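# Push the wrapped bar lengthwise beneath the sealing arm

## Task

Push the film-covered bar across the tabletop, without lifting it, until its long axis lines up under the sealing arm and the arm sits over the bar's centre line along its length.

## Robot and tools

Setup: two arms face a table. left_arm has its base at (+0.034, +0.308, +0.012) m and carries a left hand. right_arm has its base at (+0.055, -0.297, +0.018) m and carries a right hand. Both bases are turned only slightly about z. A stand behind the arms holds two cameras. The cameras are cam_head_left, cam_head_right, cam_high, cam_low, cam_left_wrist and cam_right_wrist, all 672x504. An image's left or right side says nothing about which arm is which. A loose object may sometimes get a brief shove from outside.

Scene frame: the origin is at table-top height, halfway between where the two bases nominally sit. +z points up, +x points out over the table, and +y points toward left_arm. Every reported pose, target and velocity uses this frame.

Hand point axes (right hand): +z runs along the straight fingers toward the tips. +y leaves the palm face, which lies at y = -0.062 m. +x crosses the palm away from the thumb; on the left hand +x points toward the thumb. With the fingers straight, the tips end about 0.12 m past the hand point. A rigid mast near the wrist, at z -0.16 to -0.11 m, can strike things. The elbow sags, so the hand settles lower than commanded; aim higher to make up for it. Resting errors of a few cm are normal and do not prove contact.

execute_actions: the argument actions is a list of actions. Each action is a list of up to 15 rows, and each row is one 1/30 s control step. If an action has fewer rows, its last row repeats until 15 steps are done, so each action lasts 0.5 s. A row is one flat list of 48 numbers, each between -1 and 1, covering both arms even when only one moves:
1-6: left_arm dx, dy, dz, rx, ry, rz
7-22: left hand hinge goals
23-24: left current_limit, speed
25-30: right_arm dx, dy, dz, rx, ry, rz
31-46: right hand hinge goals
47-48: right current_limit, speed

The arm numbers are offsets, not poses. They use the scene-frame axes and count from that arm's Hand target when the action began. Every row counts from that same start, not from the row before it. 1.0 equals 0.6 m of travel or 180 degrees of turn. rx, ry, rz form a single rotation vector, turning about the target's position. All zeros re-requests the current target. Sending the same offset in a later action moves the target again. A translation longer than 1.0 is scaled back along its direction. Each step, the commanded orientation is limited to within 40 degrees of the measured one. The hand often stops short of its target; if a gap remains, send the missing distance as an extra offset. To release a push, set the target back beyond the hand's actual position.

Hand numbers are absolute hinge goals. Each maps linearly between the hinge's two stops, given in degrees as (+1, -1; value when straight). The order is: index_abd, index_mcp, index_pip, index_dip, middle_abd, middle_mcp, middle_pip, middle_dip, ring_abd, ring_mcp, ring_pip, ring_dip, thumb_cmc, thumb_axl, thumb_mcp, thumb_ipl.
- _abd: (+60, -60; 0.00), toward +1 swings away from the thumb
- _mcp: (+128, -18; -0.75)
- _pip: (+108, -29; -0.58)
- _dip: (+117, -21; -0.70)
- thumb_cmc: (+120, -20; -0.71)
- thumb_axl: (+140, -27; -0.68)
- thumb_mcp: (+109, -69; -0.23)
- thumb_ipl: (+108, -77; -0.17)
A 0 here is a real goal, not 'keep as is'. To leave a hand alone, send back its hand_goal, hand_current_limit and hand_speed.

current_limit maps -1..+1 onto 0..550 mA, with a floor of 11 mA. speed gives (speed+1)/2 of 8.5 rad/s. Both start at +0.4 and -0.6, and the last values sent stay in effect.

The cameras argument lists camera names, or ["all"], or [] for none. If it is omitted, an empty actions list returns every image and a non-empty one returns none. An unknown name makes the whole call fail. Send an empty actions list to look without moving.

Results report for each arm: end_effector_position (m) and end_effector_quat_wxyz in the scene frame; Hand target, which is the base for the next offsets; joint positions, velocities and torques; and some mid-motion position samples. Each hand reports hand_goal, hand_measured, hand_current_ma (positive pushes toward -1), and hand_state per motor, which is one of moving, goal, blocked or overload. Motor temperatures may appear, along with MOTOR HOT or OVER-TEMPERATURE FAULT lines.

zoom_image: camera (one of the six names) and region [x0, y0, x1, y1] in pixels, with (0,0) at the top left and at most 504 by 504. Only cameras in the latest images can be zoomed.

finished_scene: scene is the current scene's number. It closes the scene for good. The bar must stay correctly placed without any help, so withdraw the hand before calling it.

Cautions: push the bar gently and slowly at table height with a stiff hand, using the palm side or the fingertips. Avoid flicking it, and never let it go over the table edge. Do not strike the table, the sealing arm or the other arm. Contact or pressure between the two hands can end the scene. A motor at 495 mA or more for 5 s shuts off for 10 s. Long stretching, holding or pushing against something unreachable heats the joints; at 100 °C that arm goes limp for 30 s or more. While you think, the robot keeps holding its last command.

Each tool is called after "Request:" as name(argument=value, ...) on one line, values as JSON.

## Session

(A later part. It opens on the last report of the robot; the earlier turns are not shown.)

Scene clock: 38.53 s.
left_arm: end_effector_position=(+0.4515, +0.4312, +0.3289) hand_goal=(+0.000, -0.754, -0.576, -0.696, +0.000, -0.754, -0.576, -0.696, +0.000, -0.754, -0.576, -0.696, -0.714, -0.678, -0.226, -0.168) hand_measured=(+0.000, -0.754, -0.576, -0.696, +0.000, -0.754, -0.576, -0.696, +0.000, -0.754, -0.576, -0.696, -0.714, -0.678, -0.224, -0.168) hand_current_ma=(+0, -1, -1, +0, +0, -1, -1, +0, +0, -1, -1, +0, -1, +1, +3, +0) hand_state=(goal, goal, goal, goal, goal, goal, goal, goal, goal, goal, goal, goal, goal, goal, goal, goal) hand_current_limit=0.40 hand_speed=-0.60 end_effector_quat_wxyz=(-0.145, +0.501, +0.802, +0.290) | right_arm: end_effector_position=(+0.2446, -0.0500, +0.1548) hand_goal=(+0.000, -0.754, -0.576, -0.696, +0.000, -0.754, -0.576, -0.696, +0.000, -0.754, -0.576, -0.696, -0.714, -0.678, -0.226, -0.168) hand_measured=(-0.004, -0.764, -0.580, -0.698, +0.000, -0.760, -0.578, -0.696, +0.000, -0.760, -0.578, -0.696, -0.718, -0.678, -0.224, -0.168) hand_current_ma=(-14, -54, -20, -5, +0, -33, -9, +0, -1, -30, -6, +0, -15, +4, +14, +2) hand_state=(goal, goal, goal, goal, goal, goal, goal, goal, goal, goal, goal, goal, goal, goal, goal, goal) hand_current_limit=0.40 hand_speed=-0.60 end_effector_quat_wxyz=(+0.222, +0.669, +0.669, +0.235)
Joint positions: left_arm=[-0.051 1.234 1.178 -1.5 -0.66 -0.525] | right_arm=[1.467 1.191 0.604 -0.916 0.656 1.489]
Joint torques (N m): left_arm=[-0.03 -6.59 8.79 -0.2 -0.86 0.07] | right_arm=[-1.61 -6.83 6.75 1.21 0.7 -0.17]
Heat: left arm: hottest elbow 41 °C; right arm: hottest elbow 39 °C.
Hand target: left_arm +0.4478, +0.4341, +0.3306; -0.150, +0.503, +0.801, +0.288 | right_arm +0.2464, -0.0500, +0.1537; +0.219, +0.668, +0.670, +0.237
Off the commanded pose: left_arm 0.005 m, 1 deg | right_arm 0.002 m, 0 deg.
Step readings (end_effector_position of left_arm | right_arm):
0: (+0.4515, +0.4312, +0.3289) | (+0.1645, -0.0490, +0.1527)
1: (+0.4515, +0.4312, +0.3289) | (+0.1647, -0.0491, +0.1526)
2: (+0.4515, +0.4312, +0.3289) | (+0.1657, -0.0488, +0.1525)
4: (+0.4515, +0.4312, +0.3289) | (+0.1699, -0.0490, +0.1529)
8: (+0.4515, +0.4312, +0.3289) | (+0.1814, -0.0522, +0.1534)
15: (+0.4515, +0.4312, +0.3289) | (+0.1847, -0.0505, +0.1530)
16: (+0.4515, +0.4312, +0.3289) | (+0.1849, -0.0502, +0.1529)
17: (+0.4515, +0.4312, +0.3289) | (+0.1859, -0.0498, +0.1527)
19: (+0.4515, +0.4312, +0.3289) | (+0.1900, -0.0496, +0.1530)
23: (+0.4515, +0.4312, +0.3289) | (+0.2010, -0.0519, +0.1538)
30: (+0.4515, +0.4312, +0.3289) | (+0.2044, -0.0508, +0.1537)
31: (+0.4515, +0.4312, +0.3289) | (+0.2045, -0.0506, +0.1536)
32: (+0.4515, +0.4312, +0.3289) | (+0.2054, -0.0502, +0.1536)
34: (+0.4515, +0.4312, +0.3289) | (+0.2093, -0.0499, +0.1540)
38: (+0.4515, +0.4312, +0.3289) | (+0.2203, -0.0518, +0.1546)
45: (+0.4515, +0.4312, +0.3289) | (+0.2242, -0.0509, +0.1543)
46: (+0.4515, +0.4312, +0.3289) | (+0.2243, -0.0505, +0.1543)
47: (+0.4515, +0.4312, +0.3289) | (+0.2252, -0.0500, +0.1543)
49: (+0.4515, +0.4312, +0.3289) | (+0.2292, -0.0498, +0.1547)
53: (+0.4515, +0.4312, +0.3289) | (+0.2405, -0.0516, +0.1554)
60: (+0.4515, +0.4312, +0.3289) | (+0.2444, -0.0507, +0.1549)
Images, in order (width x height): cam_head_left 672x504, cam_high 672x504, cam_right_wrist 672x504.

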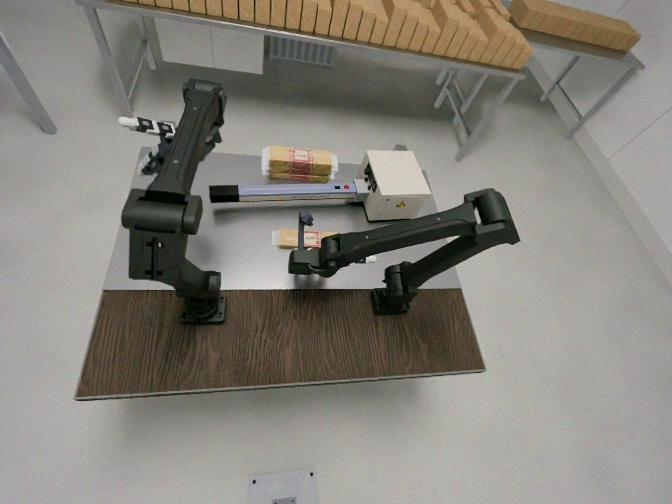

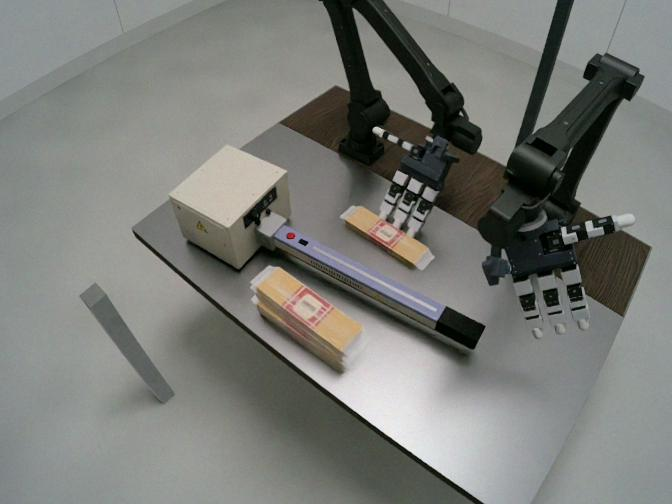

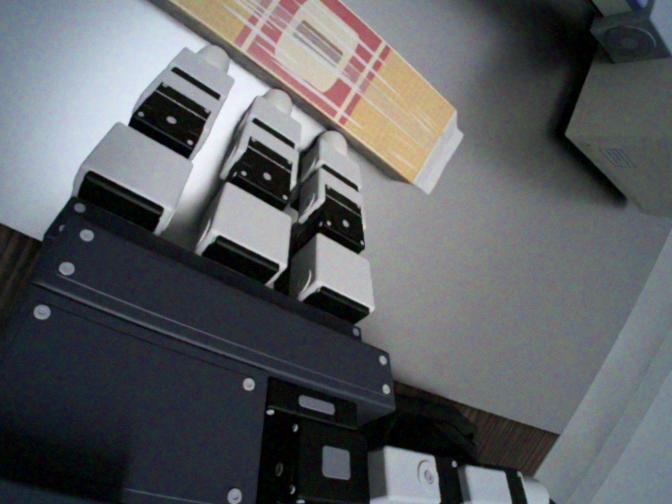

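Request:
execute_actions(actions=[[[0,0,0,0,0,0,0,-0.754,-0.576,-0.696,0,-0.754,-0.576,-0.696,0,-0.754,-0.576,-0.696,-0.714,-0.678,-0.226,-0.168,0.4,-0.6,0.033,0.002,0.001,0,0,0.01,0,-0.754,-0.576,-0.696,0,-0.754,-0.576,-0.696,0,-0.754,-0.576,-0.696,-0.714,-0.678,-0.226,-0.168,0.4,-0.6]],[[0,0,0,0,0,0,0,-0.754,-0.576,-0.696,0,-0.754,-0.576,-0.696,0,-0.754,-0.576,-0.696,-0.714,-0.678,-0.226,-0.168,0.4,-0.6,0.033,0.004,0.001,0,0,0.01,0,-0.754,-0.576,-0.696,0,-0.754,-0.576,-0.696,0,-0.754,-0.576,-0.696,-0.714,-0.678,-0.226,-0.168,0.4,-0.6]],[[0,0,0,0,0,0,0,-0.754,-0.576,-0.696,0,-0.754,-0.576,-0.696,0,-0.754,-0.576,-0.696,-0.714,-0.678,-0.226,-0.168,0.4,-0.6,0.033,0.004,0.001,0,0,0.01,0,-0.754,-0.576,-0.696,0,-0.754,-0.576,-0.696,0,-0.754,-0.576,-0.696,-0.714,-0.678,-0.226,-0.168,0.4,-0.6]],[[0,0,0,0,0,0,0,-0.754,-0.576,-0.696,0,-0.754,-0.576,-0.696,0,-0.754,-0.576,-0.696,-0.714,-0.678,-0.226,-0.168,0.4,-0.6,0.033,0.004,0.001,0,0,0.01,0,-0.754,-0.576,-0.696,0,-0.754,-0.576,-0.696,0,-0.754,-0.576,-0.696,-0.714,-0.678,-0.226,-0.168,0.4,-0.6]]], cameras=["cam_high","cam_right_wrist","cam_head_left"])

Request:
zoom_image(camera="cam_high", region=[250, 150, 500, 350])

Scene clock: 47.57 s.
left_arm: end_effector_position=(+0.4515, +0.4312, +0.3289) hand_goal=(+0.000, -0.754, -0.576, -0.696, +0.000, -0.754, -0.576, -0.696, +0.000, -0.754, -0.576, -0.696, -0.714, -0.678, -0.226, -0.168) hand_measured=(+0.000, -0.754, -0.576, -0.696, +0.000, -0.754, -0.576, -0.696, +0.000, -0.754, -0.576, -0.696, -0.714, -0.678, -0.224, -0.168) hand_current_ma=(+0, -1, -1, +0, +0, -1, -1, +0, +0, -1, -1, +0, -1, +1, +3, +0) hand_state=(goal, goal, goal, goal, goal, goal, goal, goal, goal, goal, goal, goal, goal, goal, goal, goal) hand_current_limit=0.40 hand_speed=-0.60 end_effector_quat_wxyz=(-0.145, +0.501, +0.802, +0.290) | right_arm: end_effector_position=(+0.3239, -0.0418, +0.1575) hand_goal=(+0.000, -0.754, -0.576, -0.696, +0.000, -0.754, -0.576, -0.696, +0.000, -0.754, -0.576, -0.696, -0.714, -0.678, -0.226, -0.168) hand_measured=(-0.004, -0.766, -0.580, -0.698, +0.000, -0.762, -0.580, -0.696, -0.002, -0.762, -0.578, -0.696, -0.718, -0.678, -0.224, -0.168) hand_current_ma=(-12, -55, -22, -9, +0, -44, -16, -1, -5, -42, -11, +0, -15, +4, +14, +2) hand_state=(goal, goal, goal, goal, goal, goal, goal, goal, goal, goal, goal, goal, goal, goal, goal, goal) hand_current_limit=0.40 hand_speed=-0.60 end_effector_quat_wxyz=(+0.205, +0.627, +0.710, +0.248)
Joint positions: left_arm=[-0.051 1.234 1.178 -1.5 -0.66 -0.525] | right_arm=[1.17 1.136 0.561 -0.635 0.559 0.988]
Joint torques (N m): left_arm=[-0.03 -6.53 8.76 -0.21 -0.86 0.07] | right_arm=[-1.38 -6.24 7.64 1.8 0.55 -0.13]
Heat: left arm: hottest elbow 41 °C; right arm: hottest shoulder 39 °C.
Hand target: left_arm +0.4478, +0.4341, +0.3306; -0.150, +0.503, +0.801, +0.288 | right_arm +0.3256, -0.0416, +0.1560; +0.204, +0.625, +0.711, +0.250
Off the commanded pose: left_arm 0.005 m, 1 deg | right_arm 0.002 m, 0 deg.
Step readings (end_effector_position of left_arm | right_arm):
0: (+0.4515, +0.4312, +0.3289) | (+0.2446, -0.0500, +0.1548)
1: (+0.4515, +0.4312, +0.3289) | (+0.2447, -0.0498, +0.1548)
2: (+0.4515, +0.4312, +0.3289) | (+0.2456, -0.0496, +0.1546)
4: (+0.4515, +0.4312, +0.3289) | (+0.2495, -0.0493, +0.1551)
8: (+0.4515, +0.4312, +0.3289) | (+0.2601, -0.0513, +0.1560)
15: (+0.4515, +0.4312, +0.3289) | (+0.2641, -0.0501, +0.1554)
16: (+0.4515, +0.4312, +0.3289) | (+0.2643, -0.0497, +0.1554)
17: (+0.4515, +0.4312, +0.3289) | (+0.2649, -0.0492, +0.1551)
19: (+0.4515, +0.4312, +0.3289) | (+0.2690, -0.0484, +0.1556)
23: (+0.4515, +0.4312, +0.3289) | (+0.2800, -0.0494, +0.1564)
30: (+0.4515, +0.4312, +0.3289) | (+0.2839, -0.0479, +0.1559)
31: (+0.4515, +0.4312, +0.3289) | (+0.2840, -0.0475, +0.1559)
32: (+0.4515, +0.4312, +0.3289) | (+0.2847, -0.0469, +0.1557)
34: (+0.4515, +0.4312, +0.3289) | (+0.2888, -0.0459, +0.1562)
38: (+0.4515, +0.4312, +0.3289) | (+0.2999, -0.0468, +0.1570)
45: (+0.4515, +0.4312, +0.3289) | (+0.3038, -0.0456, +0.1565)
46: (+0.4515, +0.4312, +0.3289) | (+0.3039, -0.0451, +0.1565)
47: (+0.4515, +0.4312, +0.3289) | (+0.3045, -0.0444, +0.1563)
49: (+0.4515, +0.4312, +0.3289) | (+0.3086, -0.0433, +0.1569)
53: (+0.4515, +0.4312, +0.3289) | (+0.3199, -0.0440, +0.1582)
60: (+0.4515, +0.4312, +0.3289) | (+0.3236, -0.0425, +0.1576)
Images, in order (width x height): cam_head_left 672x504, cam_high 672x504, cam_right_wrist 672x504.

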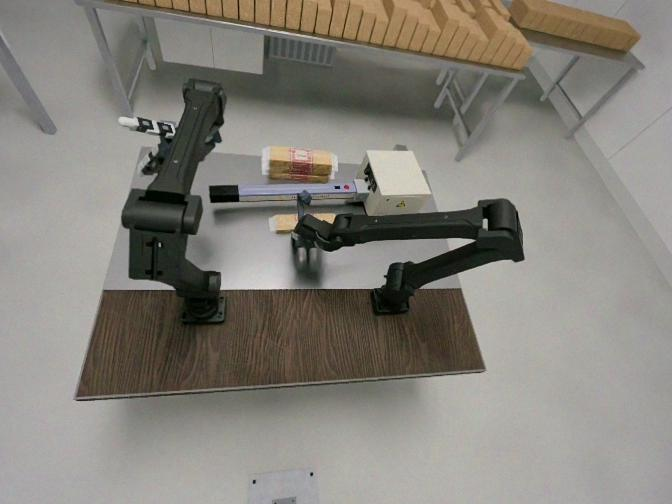

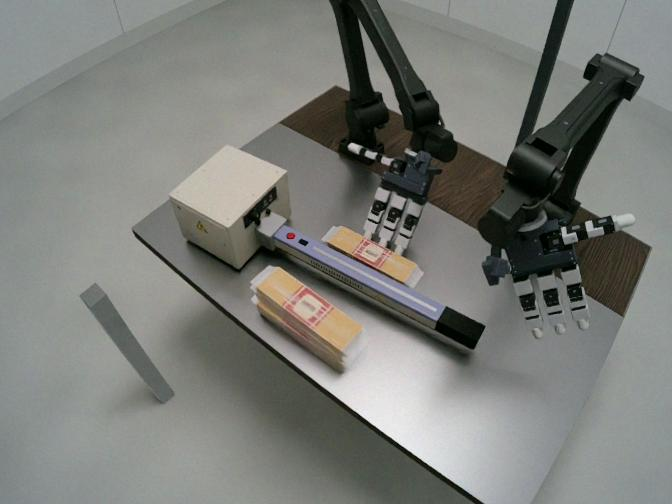

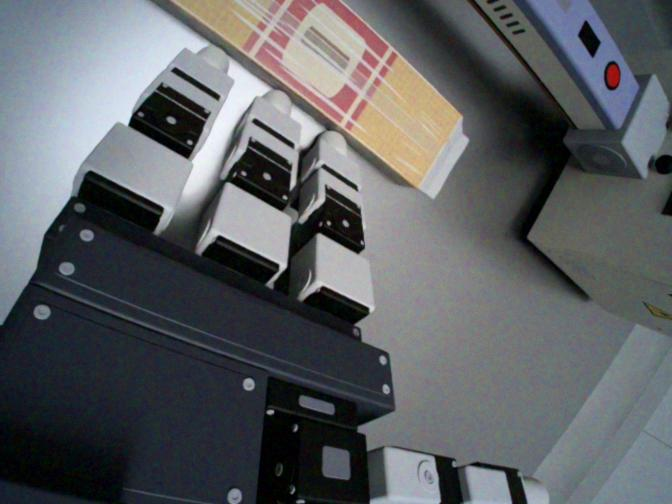

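Scaled by 2.016 from the camera's 672x504 image, which has a finer 960x720 frame.

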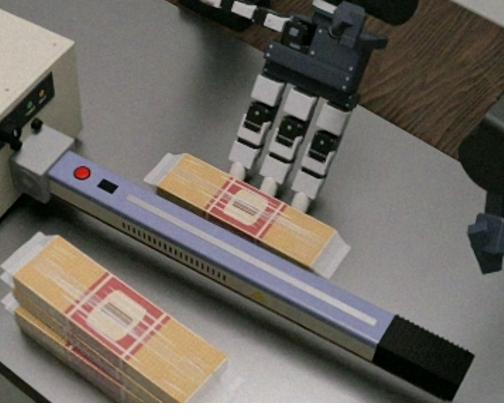

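Request:
execute_actions(actions=[], cameras=["cam_low","cam_high"])

Request:
zoom_image(camera="cam_low", region=[340, 180, 620, 340])

Scene clock: 50.43 s.
left_arm: end_effector_position=(+0.4515, +0.4312, +0.3289) hand_goal=(+0.000, -0.754, -0.576, -0.696, +0.000, -0.754, -0.576, -0.696, +0.000, -0.754, -0.576, -0.696, -0.714, -0.678, -0.226, -0.168) hand_measured=(+0.000, -0.754, -0.576, -0.696, +0.000, -0.754, -0.576, -0.696, +0.000, -0.754, -0.576, -0.696, -0.714, -0.678, -0.224, -0.168) hand_current_ma=(+0, -1, -1, +0, +0, -1, -1, +0, +0, -1, -1, +0, -1, +1, +3, +0) hand_state=(goal, goal, goal, goal, goal, goal, goal, goal, goal, goal, goal, goal, goal, goal, goal, goal) hand_current_limit=0.40 hand_speed=-0.60 end_effector_quat_wxyz=(-0.145, +0.501, +0.802, +0.290) | right_arm: end_effector_position=(+0.3239, -0.0418, +0.1575) hand_goal=(+0.000, -0.754, -0.576, -0.696, +0.000, -0.754, -0.576, -0.696, +0.000, -0.754, -0.576, -0.696, -0.714, -0.678, -0.226, -0.168) hand_measured=(-0.004, -0.766, -0.580, -0.698, +0.000, -0.762, -0.580, -0.696, -0.002, -0.762, -0.578, -0.696, -0.718, -0.678, -0.224, -0.168) hand_current_ma=(-12, -55, -22, -9, +0, -44, -16, -1, -5, -42, -11, +0, -15, +4, +14, +2) hand_state=(goal, goal, goal, goal, goal, goal, goal, goal, goal, goal, goal, goal, goal, goal, goal, goal) hand_current_limit=0.40 hand_speed=-0.60 end_effector_quat_wxyz=(+0.205, +0.627, +0.710, +0.248)
Joint positions: left_arm=[-0.051 1.234 1.178 -1.5 -0.66 -0.525] | right_arm=[1.17 1.136 0.561 -0.635 0.559 0.987]
Joint velocities: within noise
Joint torques (N m): left_arm=[-0.09 -6.71 8.76 -0.25 -0.86 0.06] | right_arm=[-1.38 -5.77 7.68 1.68 0.53 -0.18]
Motor temperatures (°C): left_arm=[35 34 41 34 36 32] | right_arm=[38 39 39 36 38 32]
Heat: left arm: hottest elbow 41 °C; right arm: hottest shoulder 39 °C.
Hand target: left_arm +0.4478, +0.4341, +0.3306; -0.150, +0.503, +0.801, +0.288 | right_arm +0.3256, -0.0417, +0.1560; +0.204, +0.625, +0.711, +0.251
Off the commanded pose: left_arm 0.005 m, 1 deg | right_arm 0.002 m, 0 deg.
Images, in order (width x height): cam_high 672x504, cam_low 672x504.

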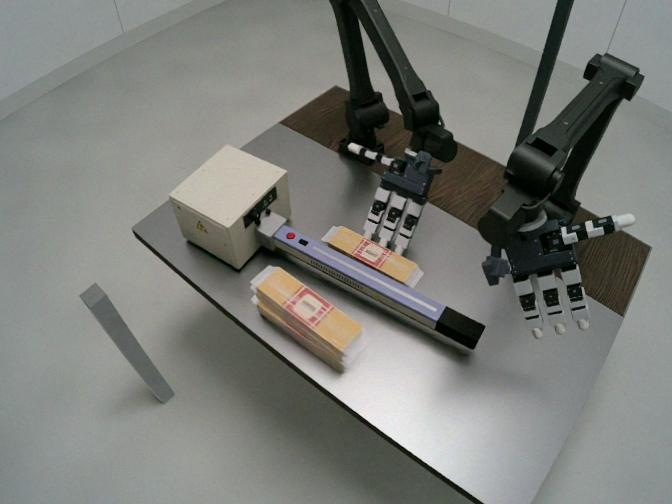

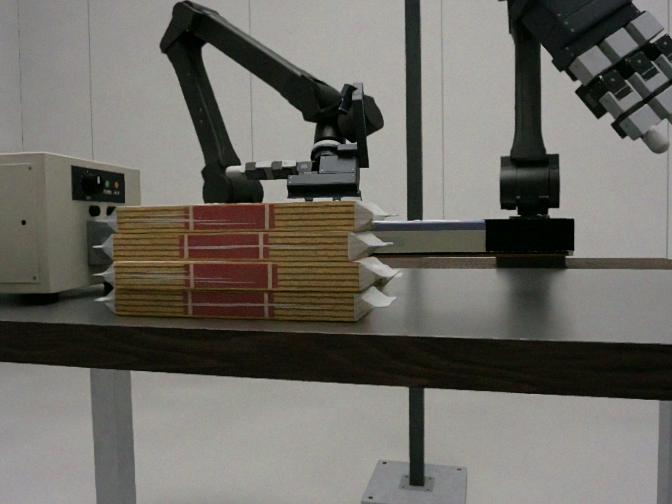

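Scaled by 1.800 from the camera's 672x504 image, which has a finer 960x720 frame.

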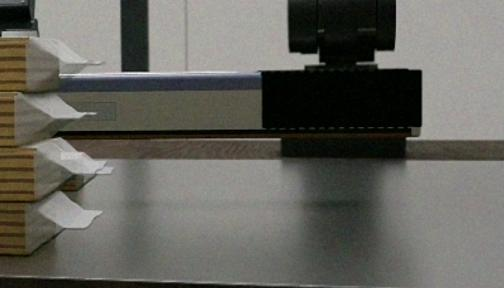

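Request:
execute_actions(actions=[[[0,0,0,0,0,0,0,-0.754,-0.576,-0.696,0,-0.754,-0.576,-0.696,0,-0.754,-0.576,-0.696,-0.714,-0.678,-0.226,-0.168,0.4,-0.6,0.033,0.009,0,0,0,0,0,-0.754,-0.576,-0.696,0,-0.754,-0.576,-0.696,0,-0.754,-0.576,-0.696,-0.714,-0.678,-0.226,-0.168,0.4,-0.6]],[[0,0,0,0,0,0,0,-0.754,-0.576,-0.696,0,-0.754,-0.576,-0.696,0,-0.754,-0.576,-0.696,-0.714,-0.678,-0.226,-0.168,0.4,-0.6,0.033,0.009,0,0,0,0,0,-0.754,-0.576,-0.696,0,-0.754,-0.576,-0.696,0,-0.754,-0.576,-0.696,-0.714,-0.678,-0.226,-0.168,0.4,-0.6]],[[0,0,0,0,0,0,0,-0.754,-0.576,-0.696,0,-0.754,-0.576,-0.696,0,-0.754,-0.576,-0.696,-0.714,-0.678,-0.226,-0.168,0.4,-0.6,0.033,0.009,0,0,0,0,0,-0.754,-0.576,-0.696,0,-0.754,-0.576,-0.696,0,-0.754,-0.576,-0.696,-0.714,-0.678,-0.226,-0.168,0.4,-0.6]]], cameras=["cam_high","cam_low","cam_right_wrist","cam_head_left"])

Request:
zoom_image(camera="cam_high", region=[250, 150, 500, 350])

Request:
zoom_image(camera="cam_head_left", region=[180, 120, 440, 315])

Scene clock: 55.07 s.
left_arm: end_effector_position=(+0.4515, +0.4312, +0.3289) hand_goal=(+0.000, -0.754, -0.576, -0.696, +0.000, -0.754, -0.576, -0.696, +0.000, -0.754, -0.576, -0.696, -0.714, -0.678, -0.226, -0.168) hand_measured=(+0.000, -0.754, -0.576, -0.696, +0.000, -0.754, -0.576, -0.696, +0.000, -0.754, -0.576, -0.696, -0.714, -0.678, -0.224, -0.168) hand_current_ma=(+0, -1, -1, +0, +0, -1, -1, +0, +0, -1, -1, +0, -1, +1, +3, +0) hand_state=(goal, goal, goal, goal, goal, goal, goal, goal, goal, goal, goal, goal, goal, goal, goal, goal) hand_current_limit=0.40 hand_speed=-0.60 end_effector_quat_wxyz=(-0.145, +0.501, +0.802, +0.290) | right_arm: end_effector_position=(+0.3747, -0.0350, +0.1569) hand_goal=(+0.000, -0.754, -0.576, -0.696, +0.000, -0.754, -0.576, -0.696, +0.000, -0.754, -0.576, -0.696, -0.714, -0.678, -0.226, -0.168) hand_measured=(-0.006, -0.760, -0.580, -0.698, -0.004, -0.762, -0.580, -0.696, -0.002, -0.760, -0.578, -0.696, -0.718, -0.678, -0.224, -0.168) hand_current_ma=(-23, -26, -23, -9, -14, -35, -16, -1, -4, -34, -11, +0, -15, +4, +14, +2) hand_state=(goal, goal, goal, goal, goal, goal, goal, goal, goal, goal, goal, goal, goal, goal, goal, goal) hand_current_limit=0.40 hand_speed=-0.60 end_effector_quat_wxyz=(+0.207, +0.624, +0.712, +0.248)
Joint positions: left_arm=[-0.051 1.234 1.178 -1.5 -0.66 -0.525] | right_arm=[1.017 1.211 0.604 -0.52 0.503 0.816]
Joint torques (N m): left_arm=[-0.09 -6.71 8.73 -0.23 -0.87 0.08] | right_arm=[-2.02 -5.36 10.24 2.06 0.01 -0.12]
Heat: left arm: hottest elbow 41 °C; right arm: hottest elbow 40 °C.
Hand target: left_arm +0.4478, +0.4341, +0.3306; -0.150, +0.503, +0.801, +0.288 | right_arm +0.3850, -0.0254, +0.1561; +0.204, +0.625, +0.711, +0.251
Off the commanded pose: left_arm 0.005 m, 1 deg | right_arm 0.014 m, 1 deg.
Step readings (end_effector_position of left_arm | right_arm):
0: (+0.4515, +0.4312, +0.3289) | (+0.3239, -0.0418, +0.1575)
1: (+0.4515, +0.4312, +0.3289) | (+0.3240, -0.0418, +0.1574)
2: (+0.4515, +0.4312, +0.3289) | (+0.3246, -0.0415, +0.1573)
4: (+0.4515, +0.4312, +0.3289) | (+0.3280, -0.0418, +0.1573)
8: (+0.4515, +0.4312, +0.3289) | (+0.3366, -0.0439, +0.1570)
15: (+0.4515, +0.4312, +0.3289) | (+0.3385, -0.0428, +0.1568)
16: (+0.4515, +0.4312, +0.3289) | (+0.3386, -0.0427, +0.1567)
17: (+0.4515, +0.4312, +0.3289) | (+0.3392, -0.0424, +0.1562)
19: (+0.4515, +0.4312, +0.3289) | (+0.3427, -0.0420, +0.1563)
23: (+0.4515, +0.4312, +0.3289) | (+0.3521, -0.0416, +0.1564)
30: (+0.4515, +0.4312, +0.3289) | (+0.3555, -0.0399, +0.1565)
31: (+0.4515, +0.4312, +0.3289) | (+0.3556, -0.0397, +0.1565)
32: (+0.4515, +0.4312, +0.3289) | (+0.3563, -0.0393, +0.1564)
34: (+0.4515, +0.4312, +0.3289) | (+0.3603, -0.0385, +0.1566)
38: (+0.4515, +0.4312, +0.3289) | (+0.3711, -0.0371, +0.1567)
45: (+0.4515, +0.4312, +0.3289) | (+0.3747, -0.0353, +0.1568)
Images, in order (width x height): cam_head_left 672x504, cam_high 672x504, cam_low 672x504, cam_right_wrist 672x504.

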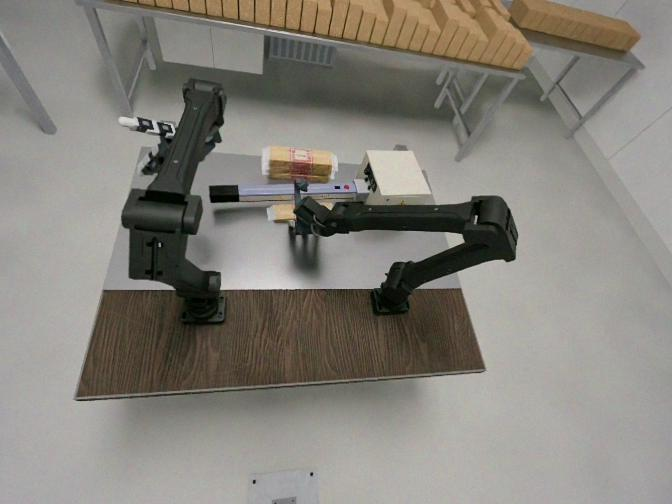

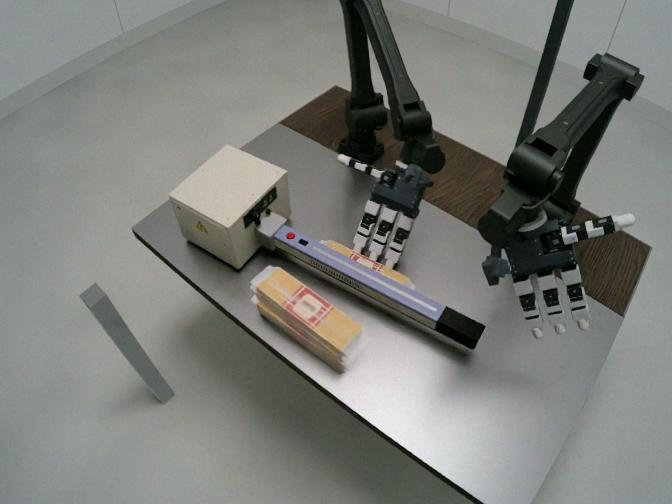

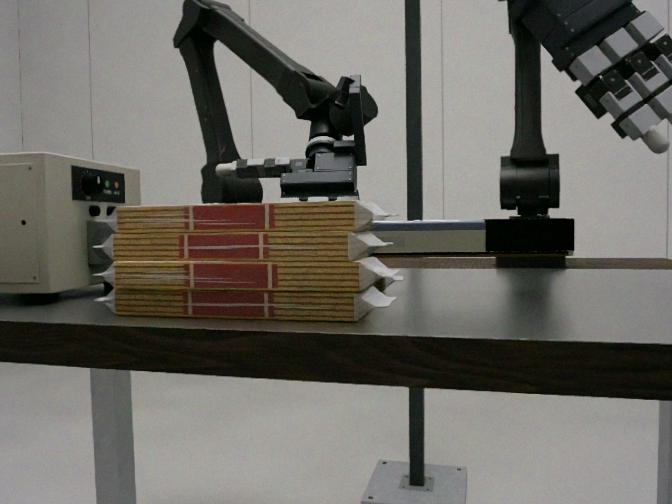

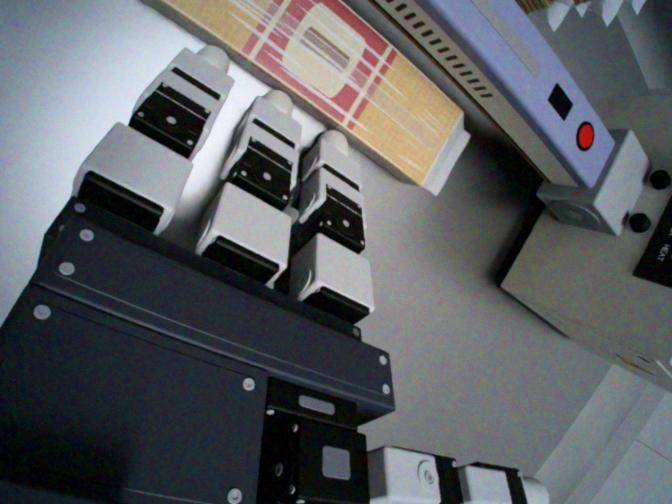

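Scaled by 2.016 from the camera's 672x504 image, which has a finer 960x720 frame.

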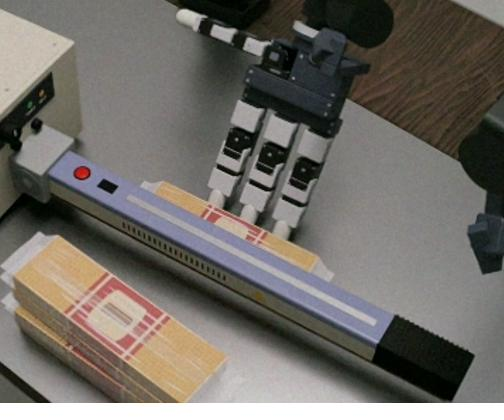

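Scaled by 1.938 from the camera's 672x504 image, which has a finer 960x720 frame.

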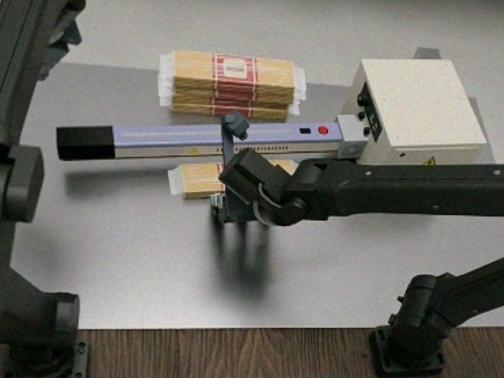

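Request:
execute_actions(actions=[[[0,0,0,0,0,0,0,-0.754,-0.576,-0.696,0,-0.754,-0.576,-0.696,0,-0.754,-0.576,-0.696,-0.714,-0.678,-0.226,-0.168,0.4,-0.6,0.033,0.01,0,0,0,0,0,-0.754,-0.576,-0.696,0,-0.754,-0.576,-0.696,0,-0.754,-0.576,-0.696,-0.714,-0.678,-0.226,-0.168,0.4,-0.6]],[[0,0,0,0,0,0,0,-0.754,-0.576,-0.696,0,-0.754,-0.576,-0.696,0,-0.754,-0.576,-0.696,-0.714,-0.678,-0.226,-0.168,0.4,-0.6,0.033,0.01,0,0,0,0,0,-0.754,-0.576,-0.696,0,-0.754,-0.576,-0.696,0,-0.754,-0.576,-0.696,-0.714,-0.678,-0.226,-0.168,0.4,-0.6]]], cameras=["cam_high","cam_low","cam_right_wrist","cam_head_left"])

Request:
zoom_image(camera="cam_high", region=[250, 150, 500, 350])

Request:
zoom_image(camera="cam_head_left", region=[180, 120, 440, 315])

Scene clock: 57.77 s.
left_arm: end_effector_position=(+0.4515, +0.4312, +0.3289) hand_goal=(+0.000, -0.754, -0.576, -0.696, +0.000, -0.754, -0.576, -0.696, +0.000, -0.754, -0.576, -0.696, -0.714, -0.678, -0.226, -0.168) hand_measured=(+0.000, -0.754, -0.576, -0.696, +0.000, -0.754, -0.576, -0.696, +0.000, -0.754, -0.576, -0.696, -0.714, -0.678, -0.224, -0.168) hand_current_ma=(+0, -1, -1, +0, +0, -1, -1, +0, +0, -1, -1, +0, -1, +1, +3, +0) hand_state=(goal, goal, goal, goal, goal, goal, goal, goal, goal, goal, goal, goal, goal, goal, goal, goal) hand_current_limit=0.40 hand_speed=-0.60 end_effector_quat_wxyz=(-0.145, +0.501, +0.802, +0.290) | right_arm: end_effector_position=(+0.4131, -0.0235, +0.1580) hand_goal=(+0.000, -0.754, -0.576, -0.696, +0.000, -0.754, -0.576, -0.696, +0.000, -0.754, -0.576, -0.696, -0.714, -0.678, -0.226, -0.168) hand_measured=(-0.012, -0.760, -0.582, -0.700, -0.004, -0.760, -0.580, -0.696, -0.002, -0.760, -0.578, -0.696, -0.718, -0.678, -0.224, -0.168) hand_current_ma=(-51, -25, -28, -17, -19, -34, -16, -2, -6, -34, -10, +0, -15, +4, +14, +2) hand_state=(goal, goal, goal, goal, goal, goal, goal, goal, goal, goal, goal, goal, goal, goal, goal, goal) hand_current_limit=0.40 hand_speed=-0.60 end_effector_quat_wxyz=(+0.208, +0.625, +0.711, +0.247)
Joint positions: left_arm=[-0.051 1.234 1.178 -1.5 -0.66 -0.525] | right_arm=[0.933 1.292 0.67 -0.467 0.467 0.733]
Joint torques (N m): left_arm=[-0.09 -6.65 8.76 -0.27 -0.86 0.07] | right_arm=[-1.96 -5.6 10.36 2.26 -0.07 -0.15]
Heat: left arm: hottest elbow 41 °C; right arm: hottest elbow 40 °C.
Hand target: left_arm +0.4478, +0.4341, +0.3306; -0.150, +0.503, +0.801, +0.288 | right_arm +0.4246, -0.0134, +0.1561; +0.204, +0.625, +0.711, +0.251
Off the commanded pose: left_arm 0.005 m, 1 deg | right_arm 0.016 m, 1 deg.
Step readings (end_effector_position of left_arm | right_arm):
0: (+0.4515, +0.4312, +0.3289) | (+0.3747, -0.0349, +0.1569)
1: (+0.4515, +0.4312, +0.3289) | (+0.3748, -0.0349, +0.1568)
2: (+0.4515, +0.4312, +0.3289) | (+0.3755, -0.0345, +0.1569)
4: (+0.4515, +0.4312, +0.3289) | (+0.3788, -0.0335, +0.1572)
8: (+0.4515, +0.4312, +0.3289) | (+0.3901, -0.0314, +0.1572)
15: (+0.4515, +0.4312, +0.3289) | (+0.3939, -0.0296, +0.1576)
16: (+0.4515, +0.4312, +0.3289) | (+0.3939, -0.0294, +0.1575)
17: (+0.4515, +0.4312, +0.3289) | (+0.3946, -0.0290, +0.1575)
19: (+0.4515, +0.4312, +0.3289) | (+0.3979, -0.0280, +0.1576)
23: (+0.4515, +0.4312, +0.3289) | (+0.4091, -0.0256, +0.1579)
30: (+0.4515, +0.4312, +0.3289) | (+0.4131, -0.0237, +0.1580)
Images, in order (width x height): cam_head_left 672x504, cam_high 672x504, cam_low 672x504, cam_right_wrist 672x504.

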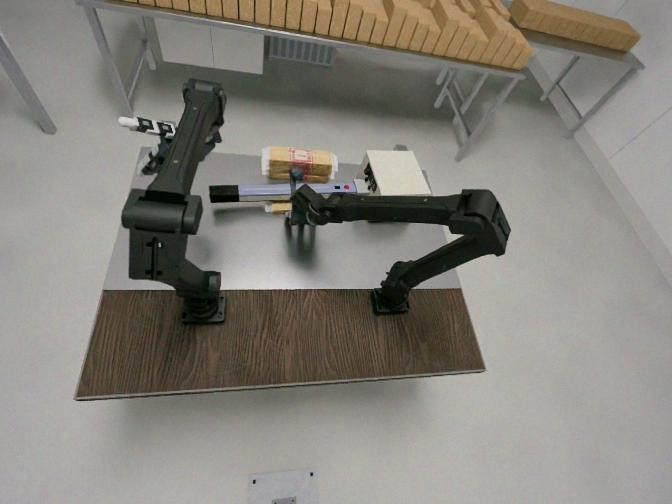

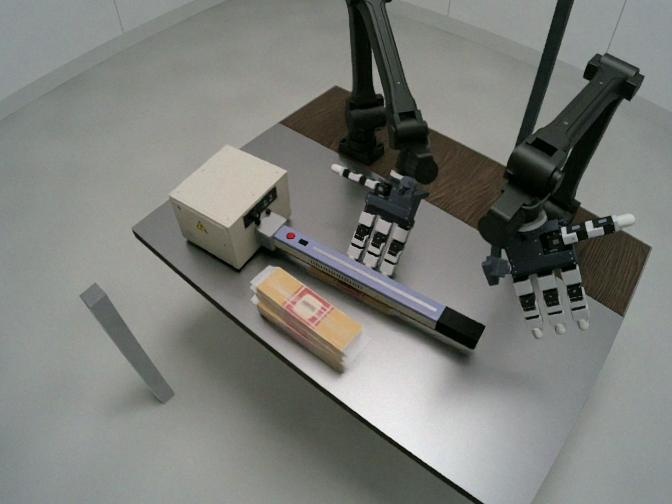

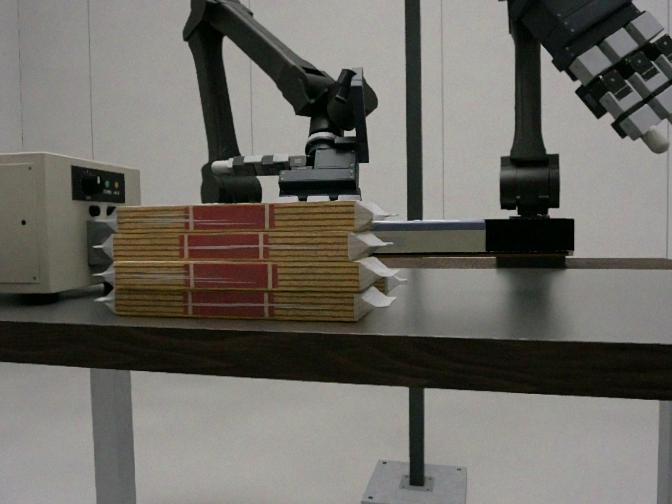

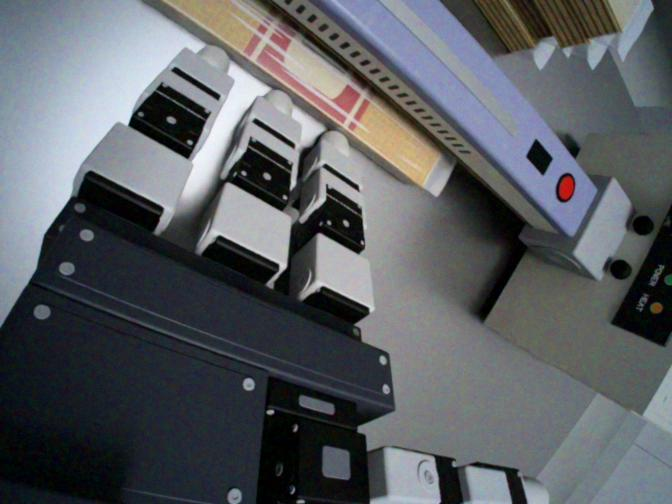

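Scaled by 2.016 from the camera's 672x504 image, which has a finer 960x720 frame.

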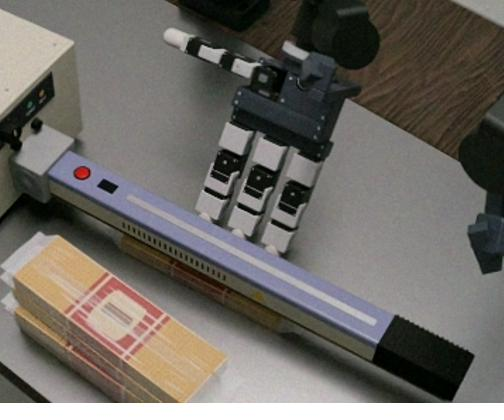

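Scaled by 1.938 from the camera's 672x504 image, which has a finer 960x720 frame.

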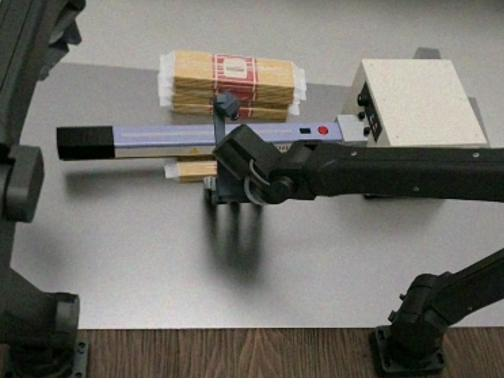

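Request:
zoom_image(camera="cam_high", region=[270, 215, 430, 335])

Request:
zoom_image(camera="cam_head_left", region=[250, 160, 350, 235])

Scaled by 3.150 from the camera's 672x504 image, which has a finer 960x720 frame.

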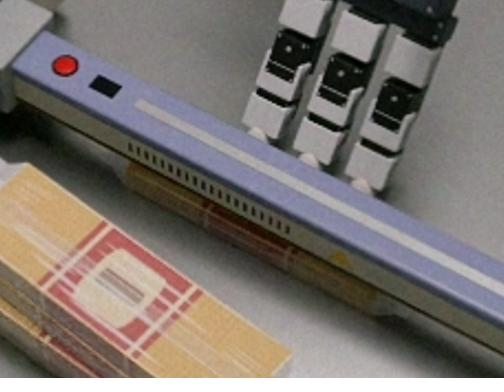

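Scaled by 5.040 from the camera's 672x504 image, which has a finer 960x720 frame.

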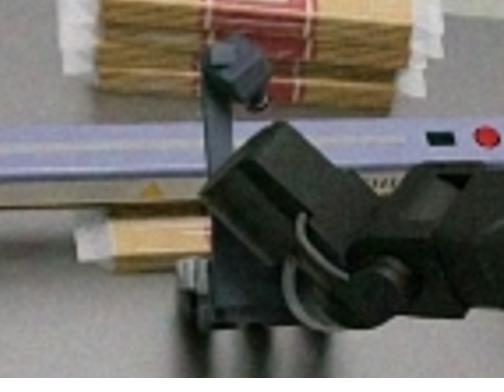

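Request:
execute_actions(actions=[[[0,0,0,0,0,0,0,-0.754,-0.576,-0.696,0,-0.754,-0.576,-0.696,0,-0.754,-0.576,-0.696,-0.714,-0.678,-0.226,-0.168,0.4,-0.6,0.028,0.006,-0.001,0,0,0,0,-0.754,-0.576,-0.696,0,-0.754,-0.576,-0.696,0,-0.754,-0.576,-0.696,-0.714,-0.678,-0.226,-0.168,0.4,-0.6]],[[0,0,0,0,0,0,0,-0.754,-0.576,-0.696,0,-0.754,-0.576,-0.696,0,-0.754,-0.576,-0.696,-0.714,-0.678,-0.226,-0.168,0.4,-0.6,0.015,0.003,0,0,0,0,0,-0.754,-0.576,-0.696,0,-0.754,-0.576,-0.696,0,-0.754,-0.576,-0.696,-0.714,-0.678,-0.226,-0.168,0.4,-0.6]]], cameras=["cam_high","cam_low","cam_right_wrist","cam_head_left"])

Request:
zoom_image(camera="cam_high", region=[270, 215, 430, 335])

Request:
zoom_image(camera="cam_head_left", region=[250, 160, 350, 235])

Scene clock: 62.37 s.
left_arm: end_effector_position=(+0.4515, +0.4312, +0.3289) hand_goal=(+0.000, -0.754, -0.576, -0.696, +0.000, -0.754, -0.576, -0.696, +0.000, -0.754, -0.576, -0.696, -0.714, -0.678, -0.226, -0.168) hand_measured=(+0.000, -0.754, -0.576, -0.696, +0.000, -0.754, -0.576, -0.696, +0.000, -0.754, -0.576, -0.696, -0.714, -0.678, -0.224, -0.168) hand_current_ma=(+0, -1, -1, +0, +0, -1, -1, +0, +0, -1, -1, +0, -1, +1, +3, +0) hand_state=(goal, goal, goal, goal, goal, goal, goal, goal, goal, goal, goal, goal, goal, goal, goal, goal) hand_current_limit=0.40 hand_speed=-0.60 end_effector_quat_wxyz=(-0.145, +0.501, +0.802, +0.290) | right_arm: end_effector_position=(+0.4377, -0.0170, +0.1588) hand_goal=(+0.000, -0.754, -0.576, -0.696, +0.000, -0.754, -0.576, -0.696, +0.000, -0.754, -0.576, -0.696, -0.714, -0.678, -0.226, -0.168) hand_measured=(-0.014, -0.760, -0.582, -0.700, -0.004, -0.762, -0.580, -0.696, -0.002, -0.760, -0.578, -0.696, -0.718, -0.678, -0.224, -0.168) hand_current_ma=(-53, -27, -30, -19, -16, -36, -16, -2, -6, -33, -10, +0, -15, +4, +14, +2) hand_state=(goal, goal, goal, goal, goal, goal, goal, goal, goal, goal, goal, goal, goal, goal, goal, goal) hand_current_limit=0.40 hand_speed=-0.60 end_effector_quat_wxyz=(+0.207, +0.624, +0.712, +0.248)
Joint positions: left_arm=[-0.051 1.234 1.178 -1.5 -0.66 -0.525] | right_arm=[0.884 1.341 0.714 -0.439 0.442 0.682]
Joint torques (N m): left_arm=[-0.03 -6.71 8.79 -0.2 -0.87 0.07] | right_arm=[-2.02 -6.65 10.36 2.19 -0.09 -0.13]
Heat: left arm: hottest elbow 42 °C; right arm: hottest elbow 40 °C.
Hand target: left_arm +0.4478, +0.4341, +0.3306; -0.150, +0.503, +0.801, +0.288 | right_arm +0.4504, -0.0081, +0.1554; +0.204, +0.625, +0.711, +0.250
Off the commanded pose: left_arm 0.005 m, 1 deg | right_arm 0.016 m, 1 deg.
Step readings (end_effector_position of left_arm | right_arm):
0: (+0.4515, +0.4312, +0.3289) | (+0.4131, -0.0235, +0.1580)
1: (+0.4515, +0.4312, +0.3289) | (+0.4131, -0.0235, +0.1579)
2: (+0.4515, +0.4312, +0.3289) | (+0.4136, -0.0230, +0.1579)
4: (+0.4515, +0.4312, +0.3289) | (+0.4163, -0.0223, +0.1580)
8: (+0.4515, +0.4312, +0.3289) | (+0.4259, -0.0207, +0.1584)
15: (+0.4515, +0.4312, +0.3289) | (+0.4292, -0.0193, +0.1584)
16: (+0.4515, +0.4312, +0.3289) | (+0.4293, -0.0194, +0.1584)
17: (+0.4515, +0.4312, +0.3289) | (+0.4296, -0.0189, +0.1584)
19: (+0.4515, +0.4312, +0.3289) | (+0.4307, -0.0185, +0.1584)
23: (+0.4515, +0.4312, +0.3289) | (+0.4358, -0.0177, +0.1588)
30: (+0.4515, +0.4312, +0.3289) | (+0.4377, -0.0170, +0.1588)
Images, in order (width x height): cam_head_left 672x504, cam_high 672x504, cam_low 672x504, cam_right_wrist 672x504.

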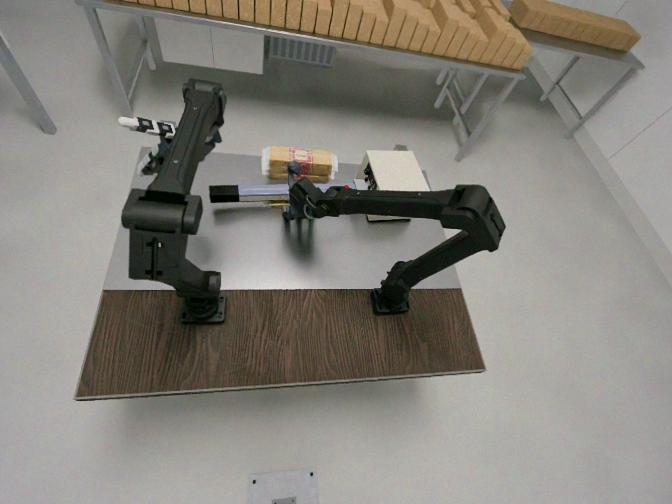

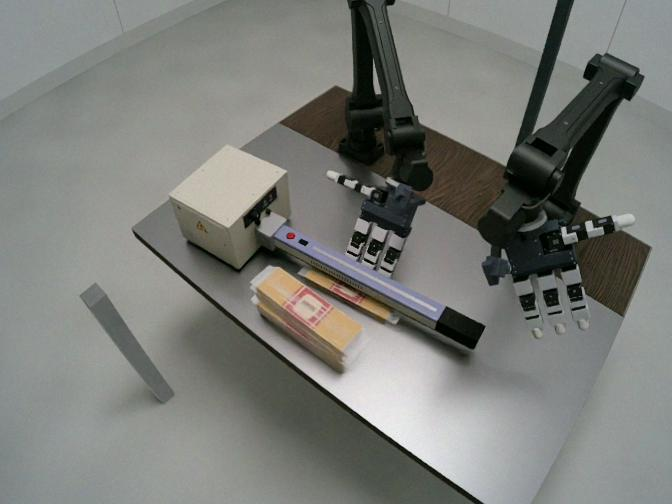

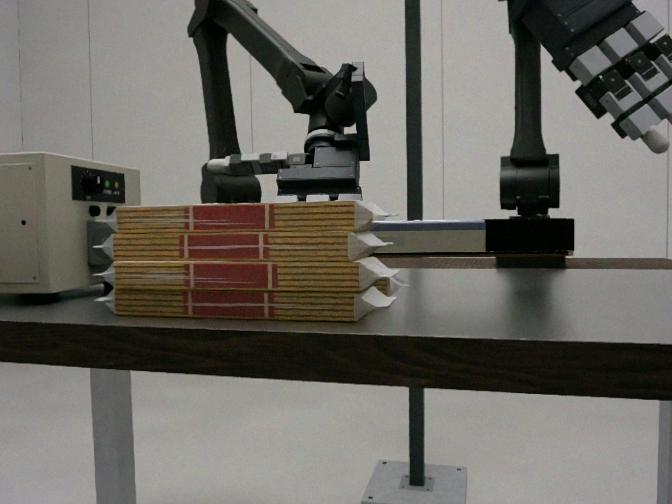

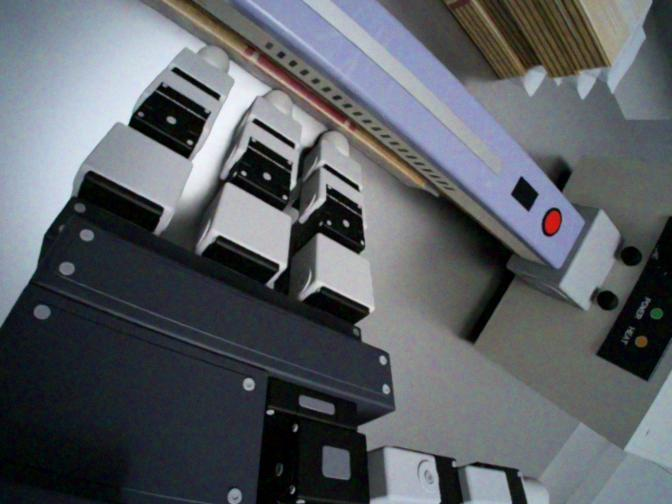

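Scaled by 3.150 from the camera's 672x504 image, which has a finer 960x720 frame.

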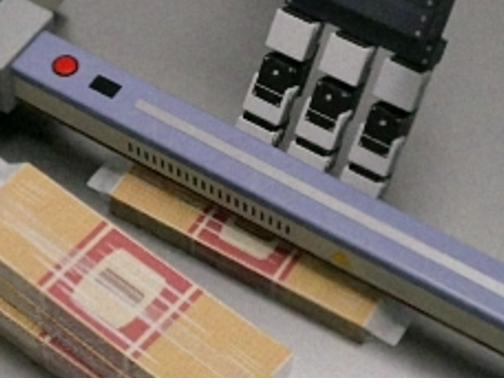

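Scaled by 5.040 from the camera's 672x504 image, which has a finer 960x720 frame.

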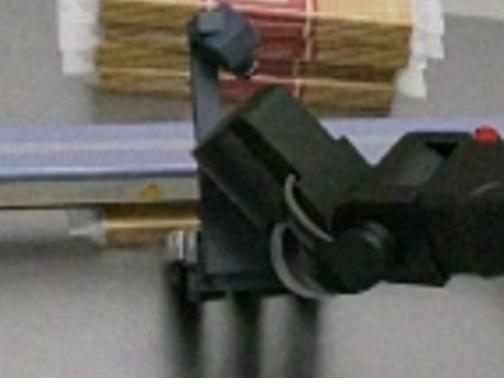

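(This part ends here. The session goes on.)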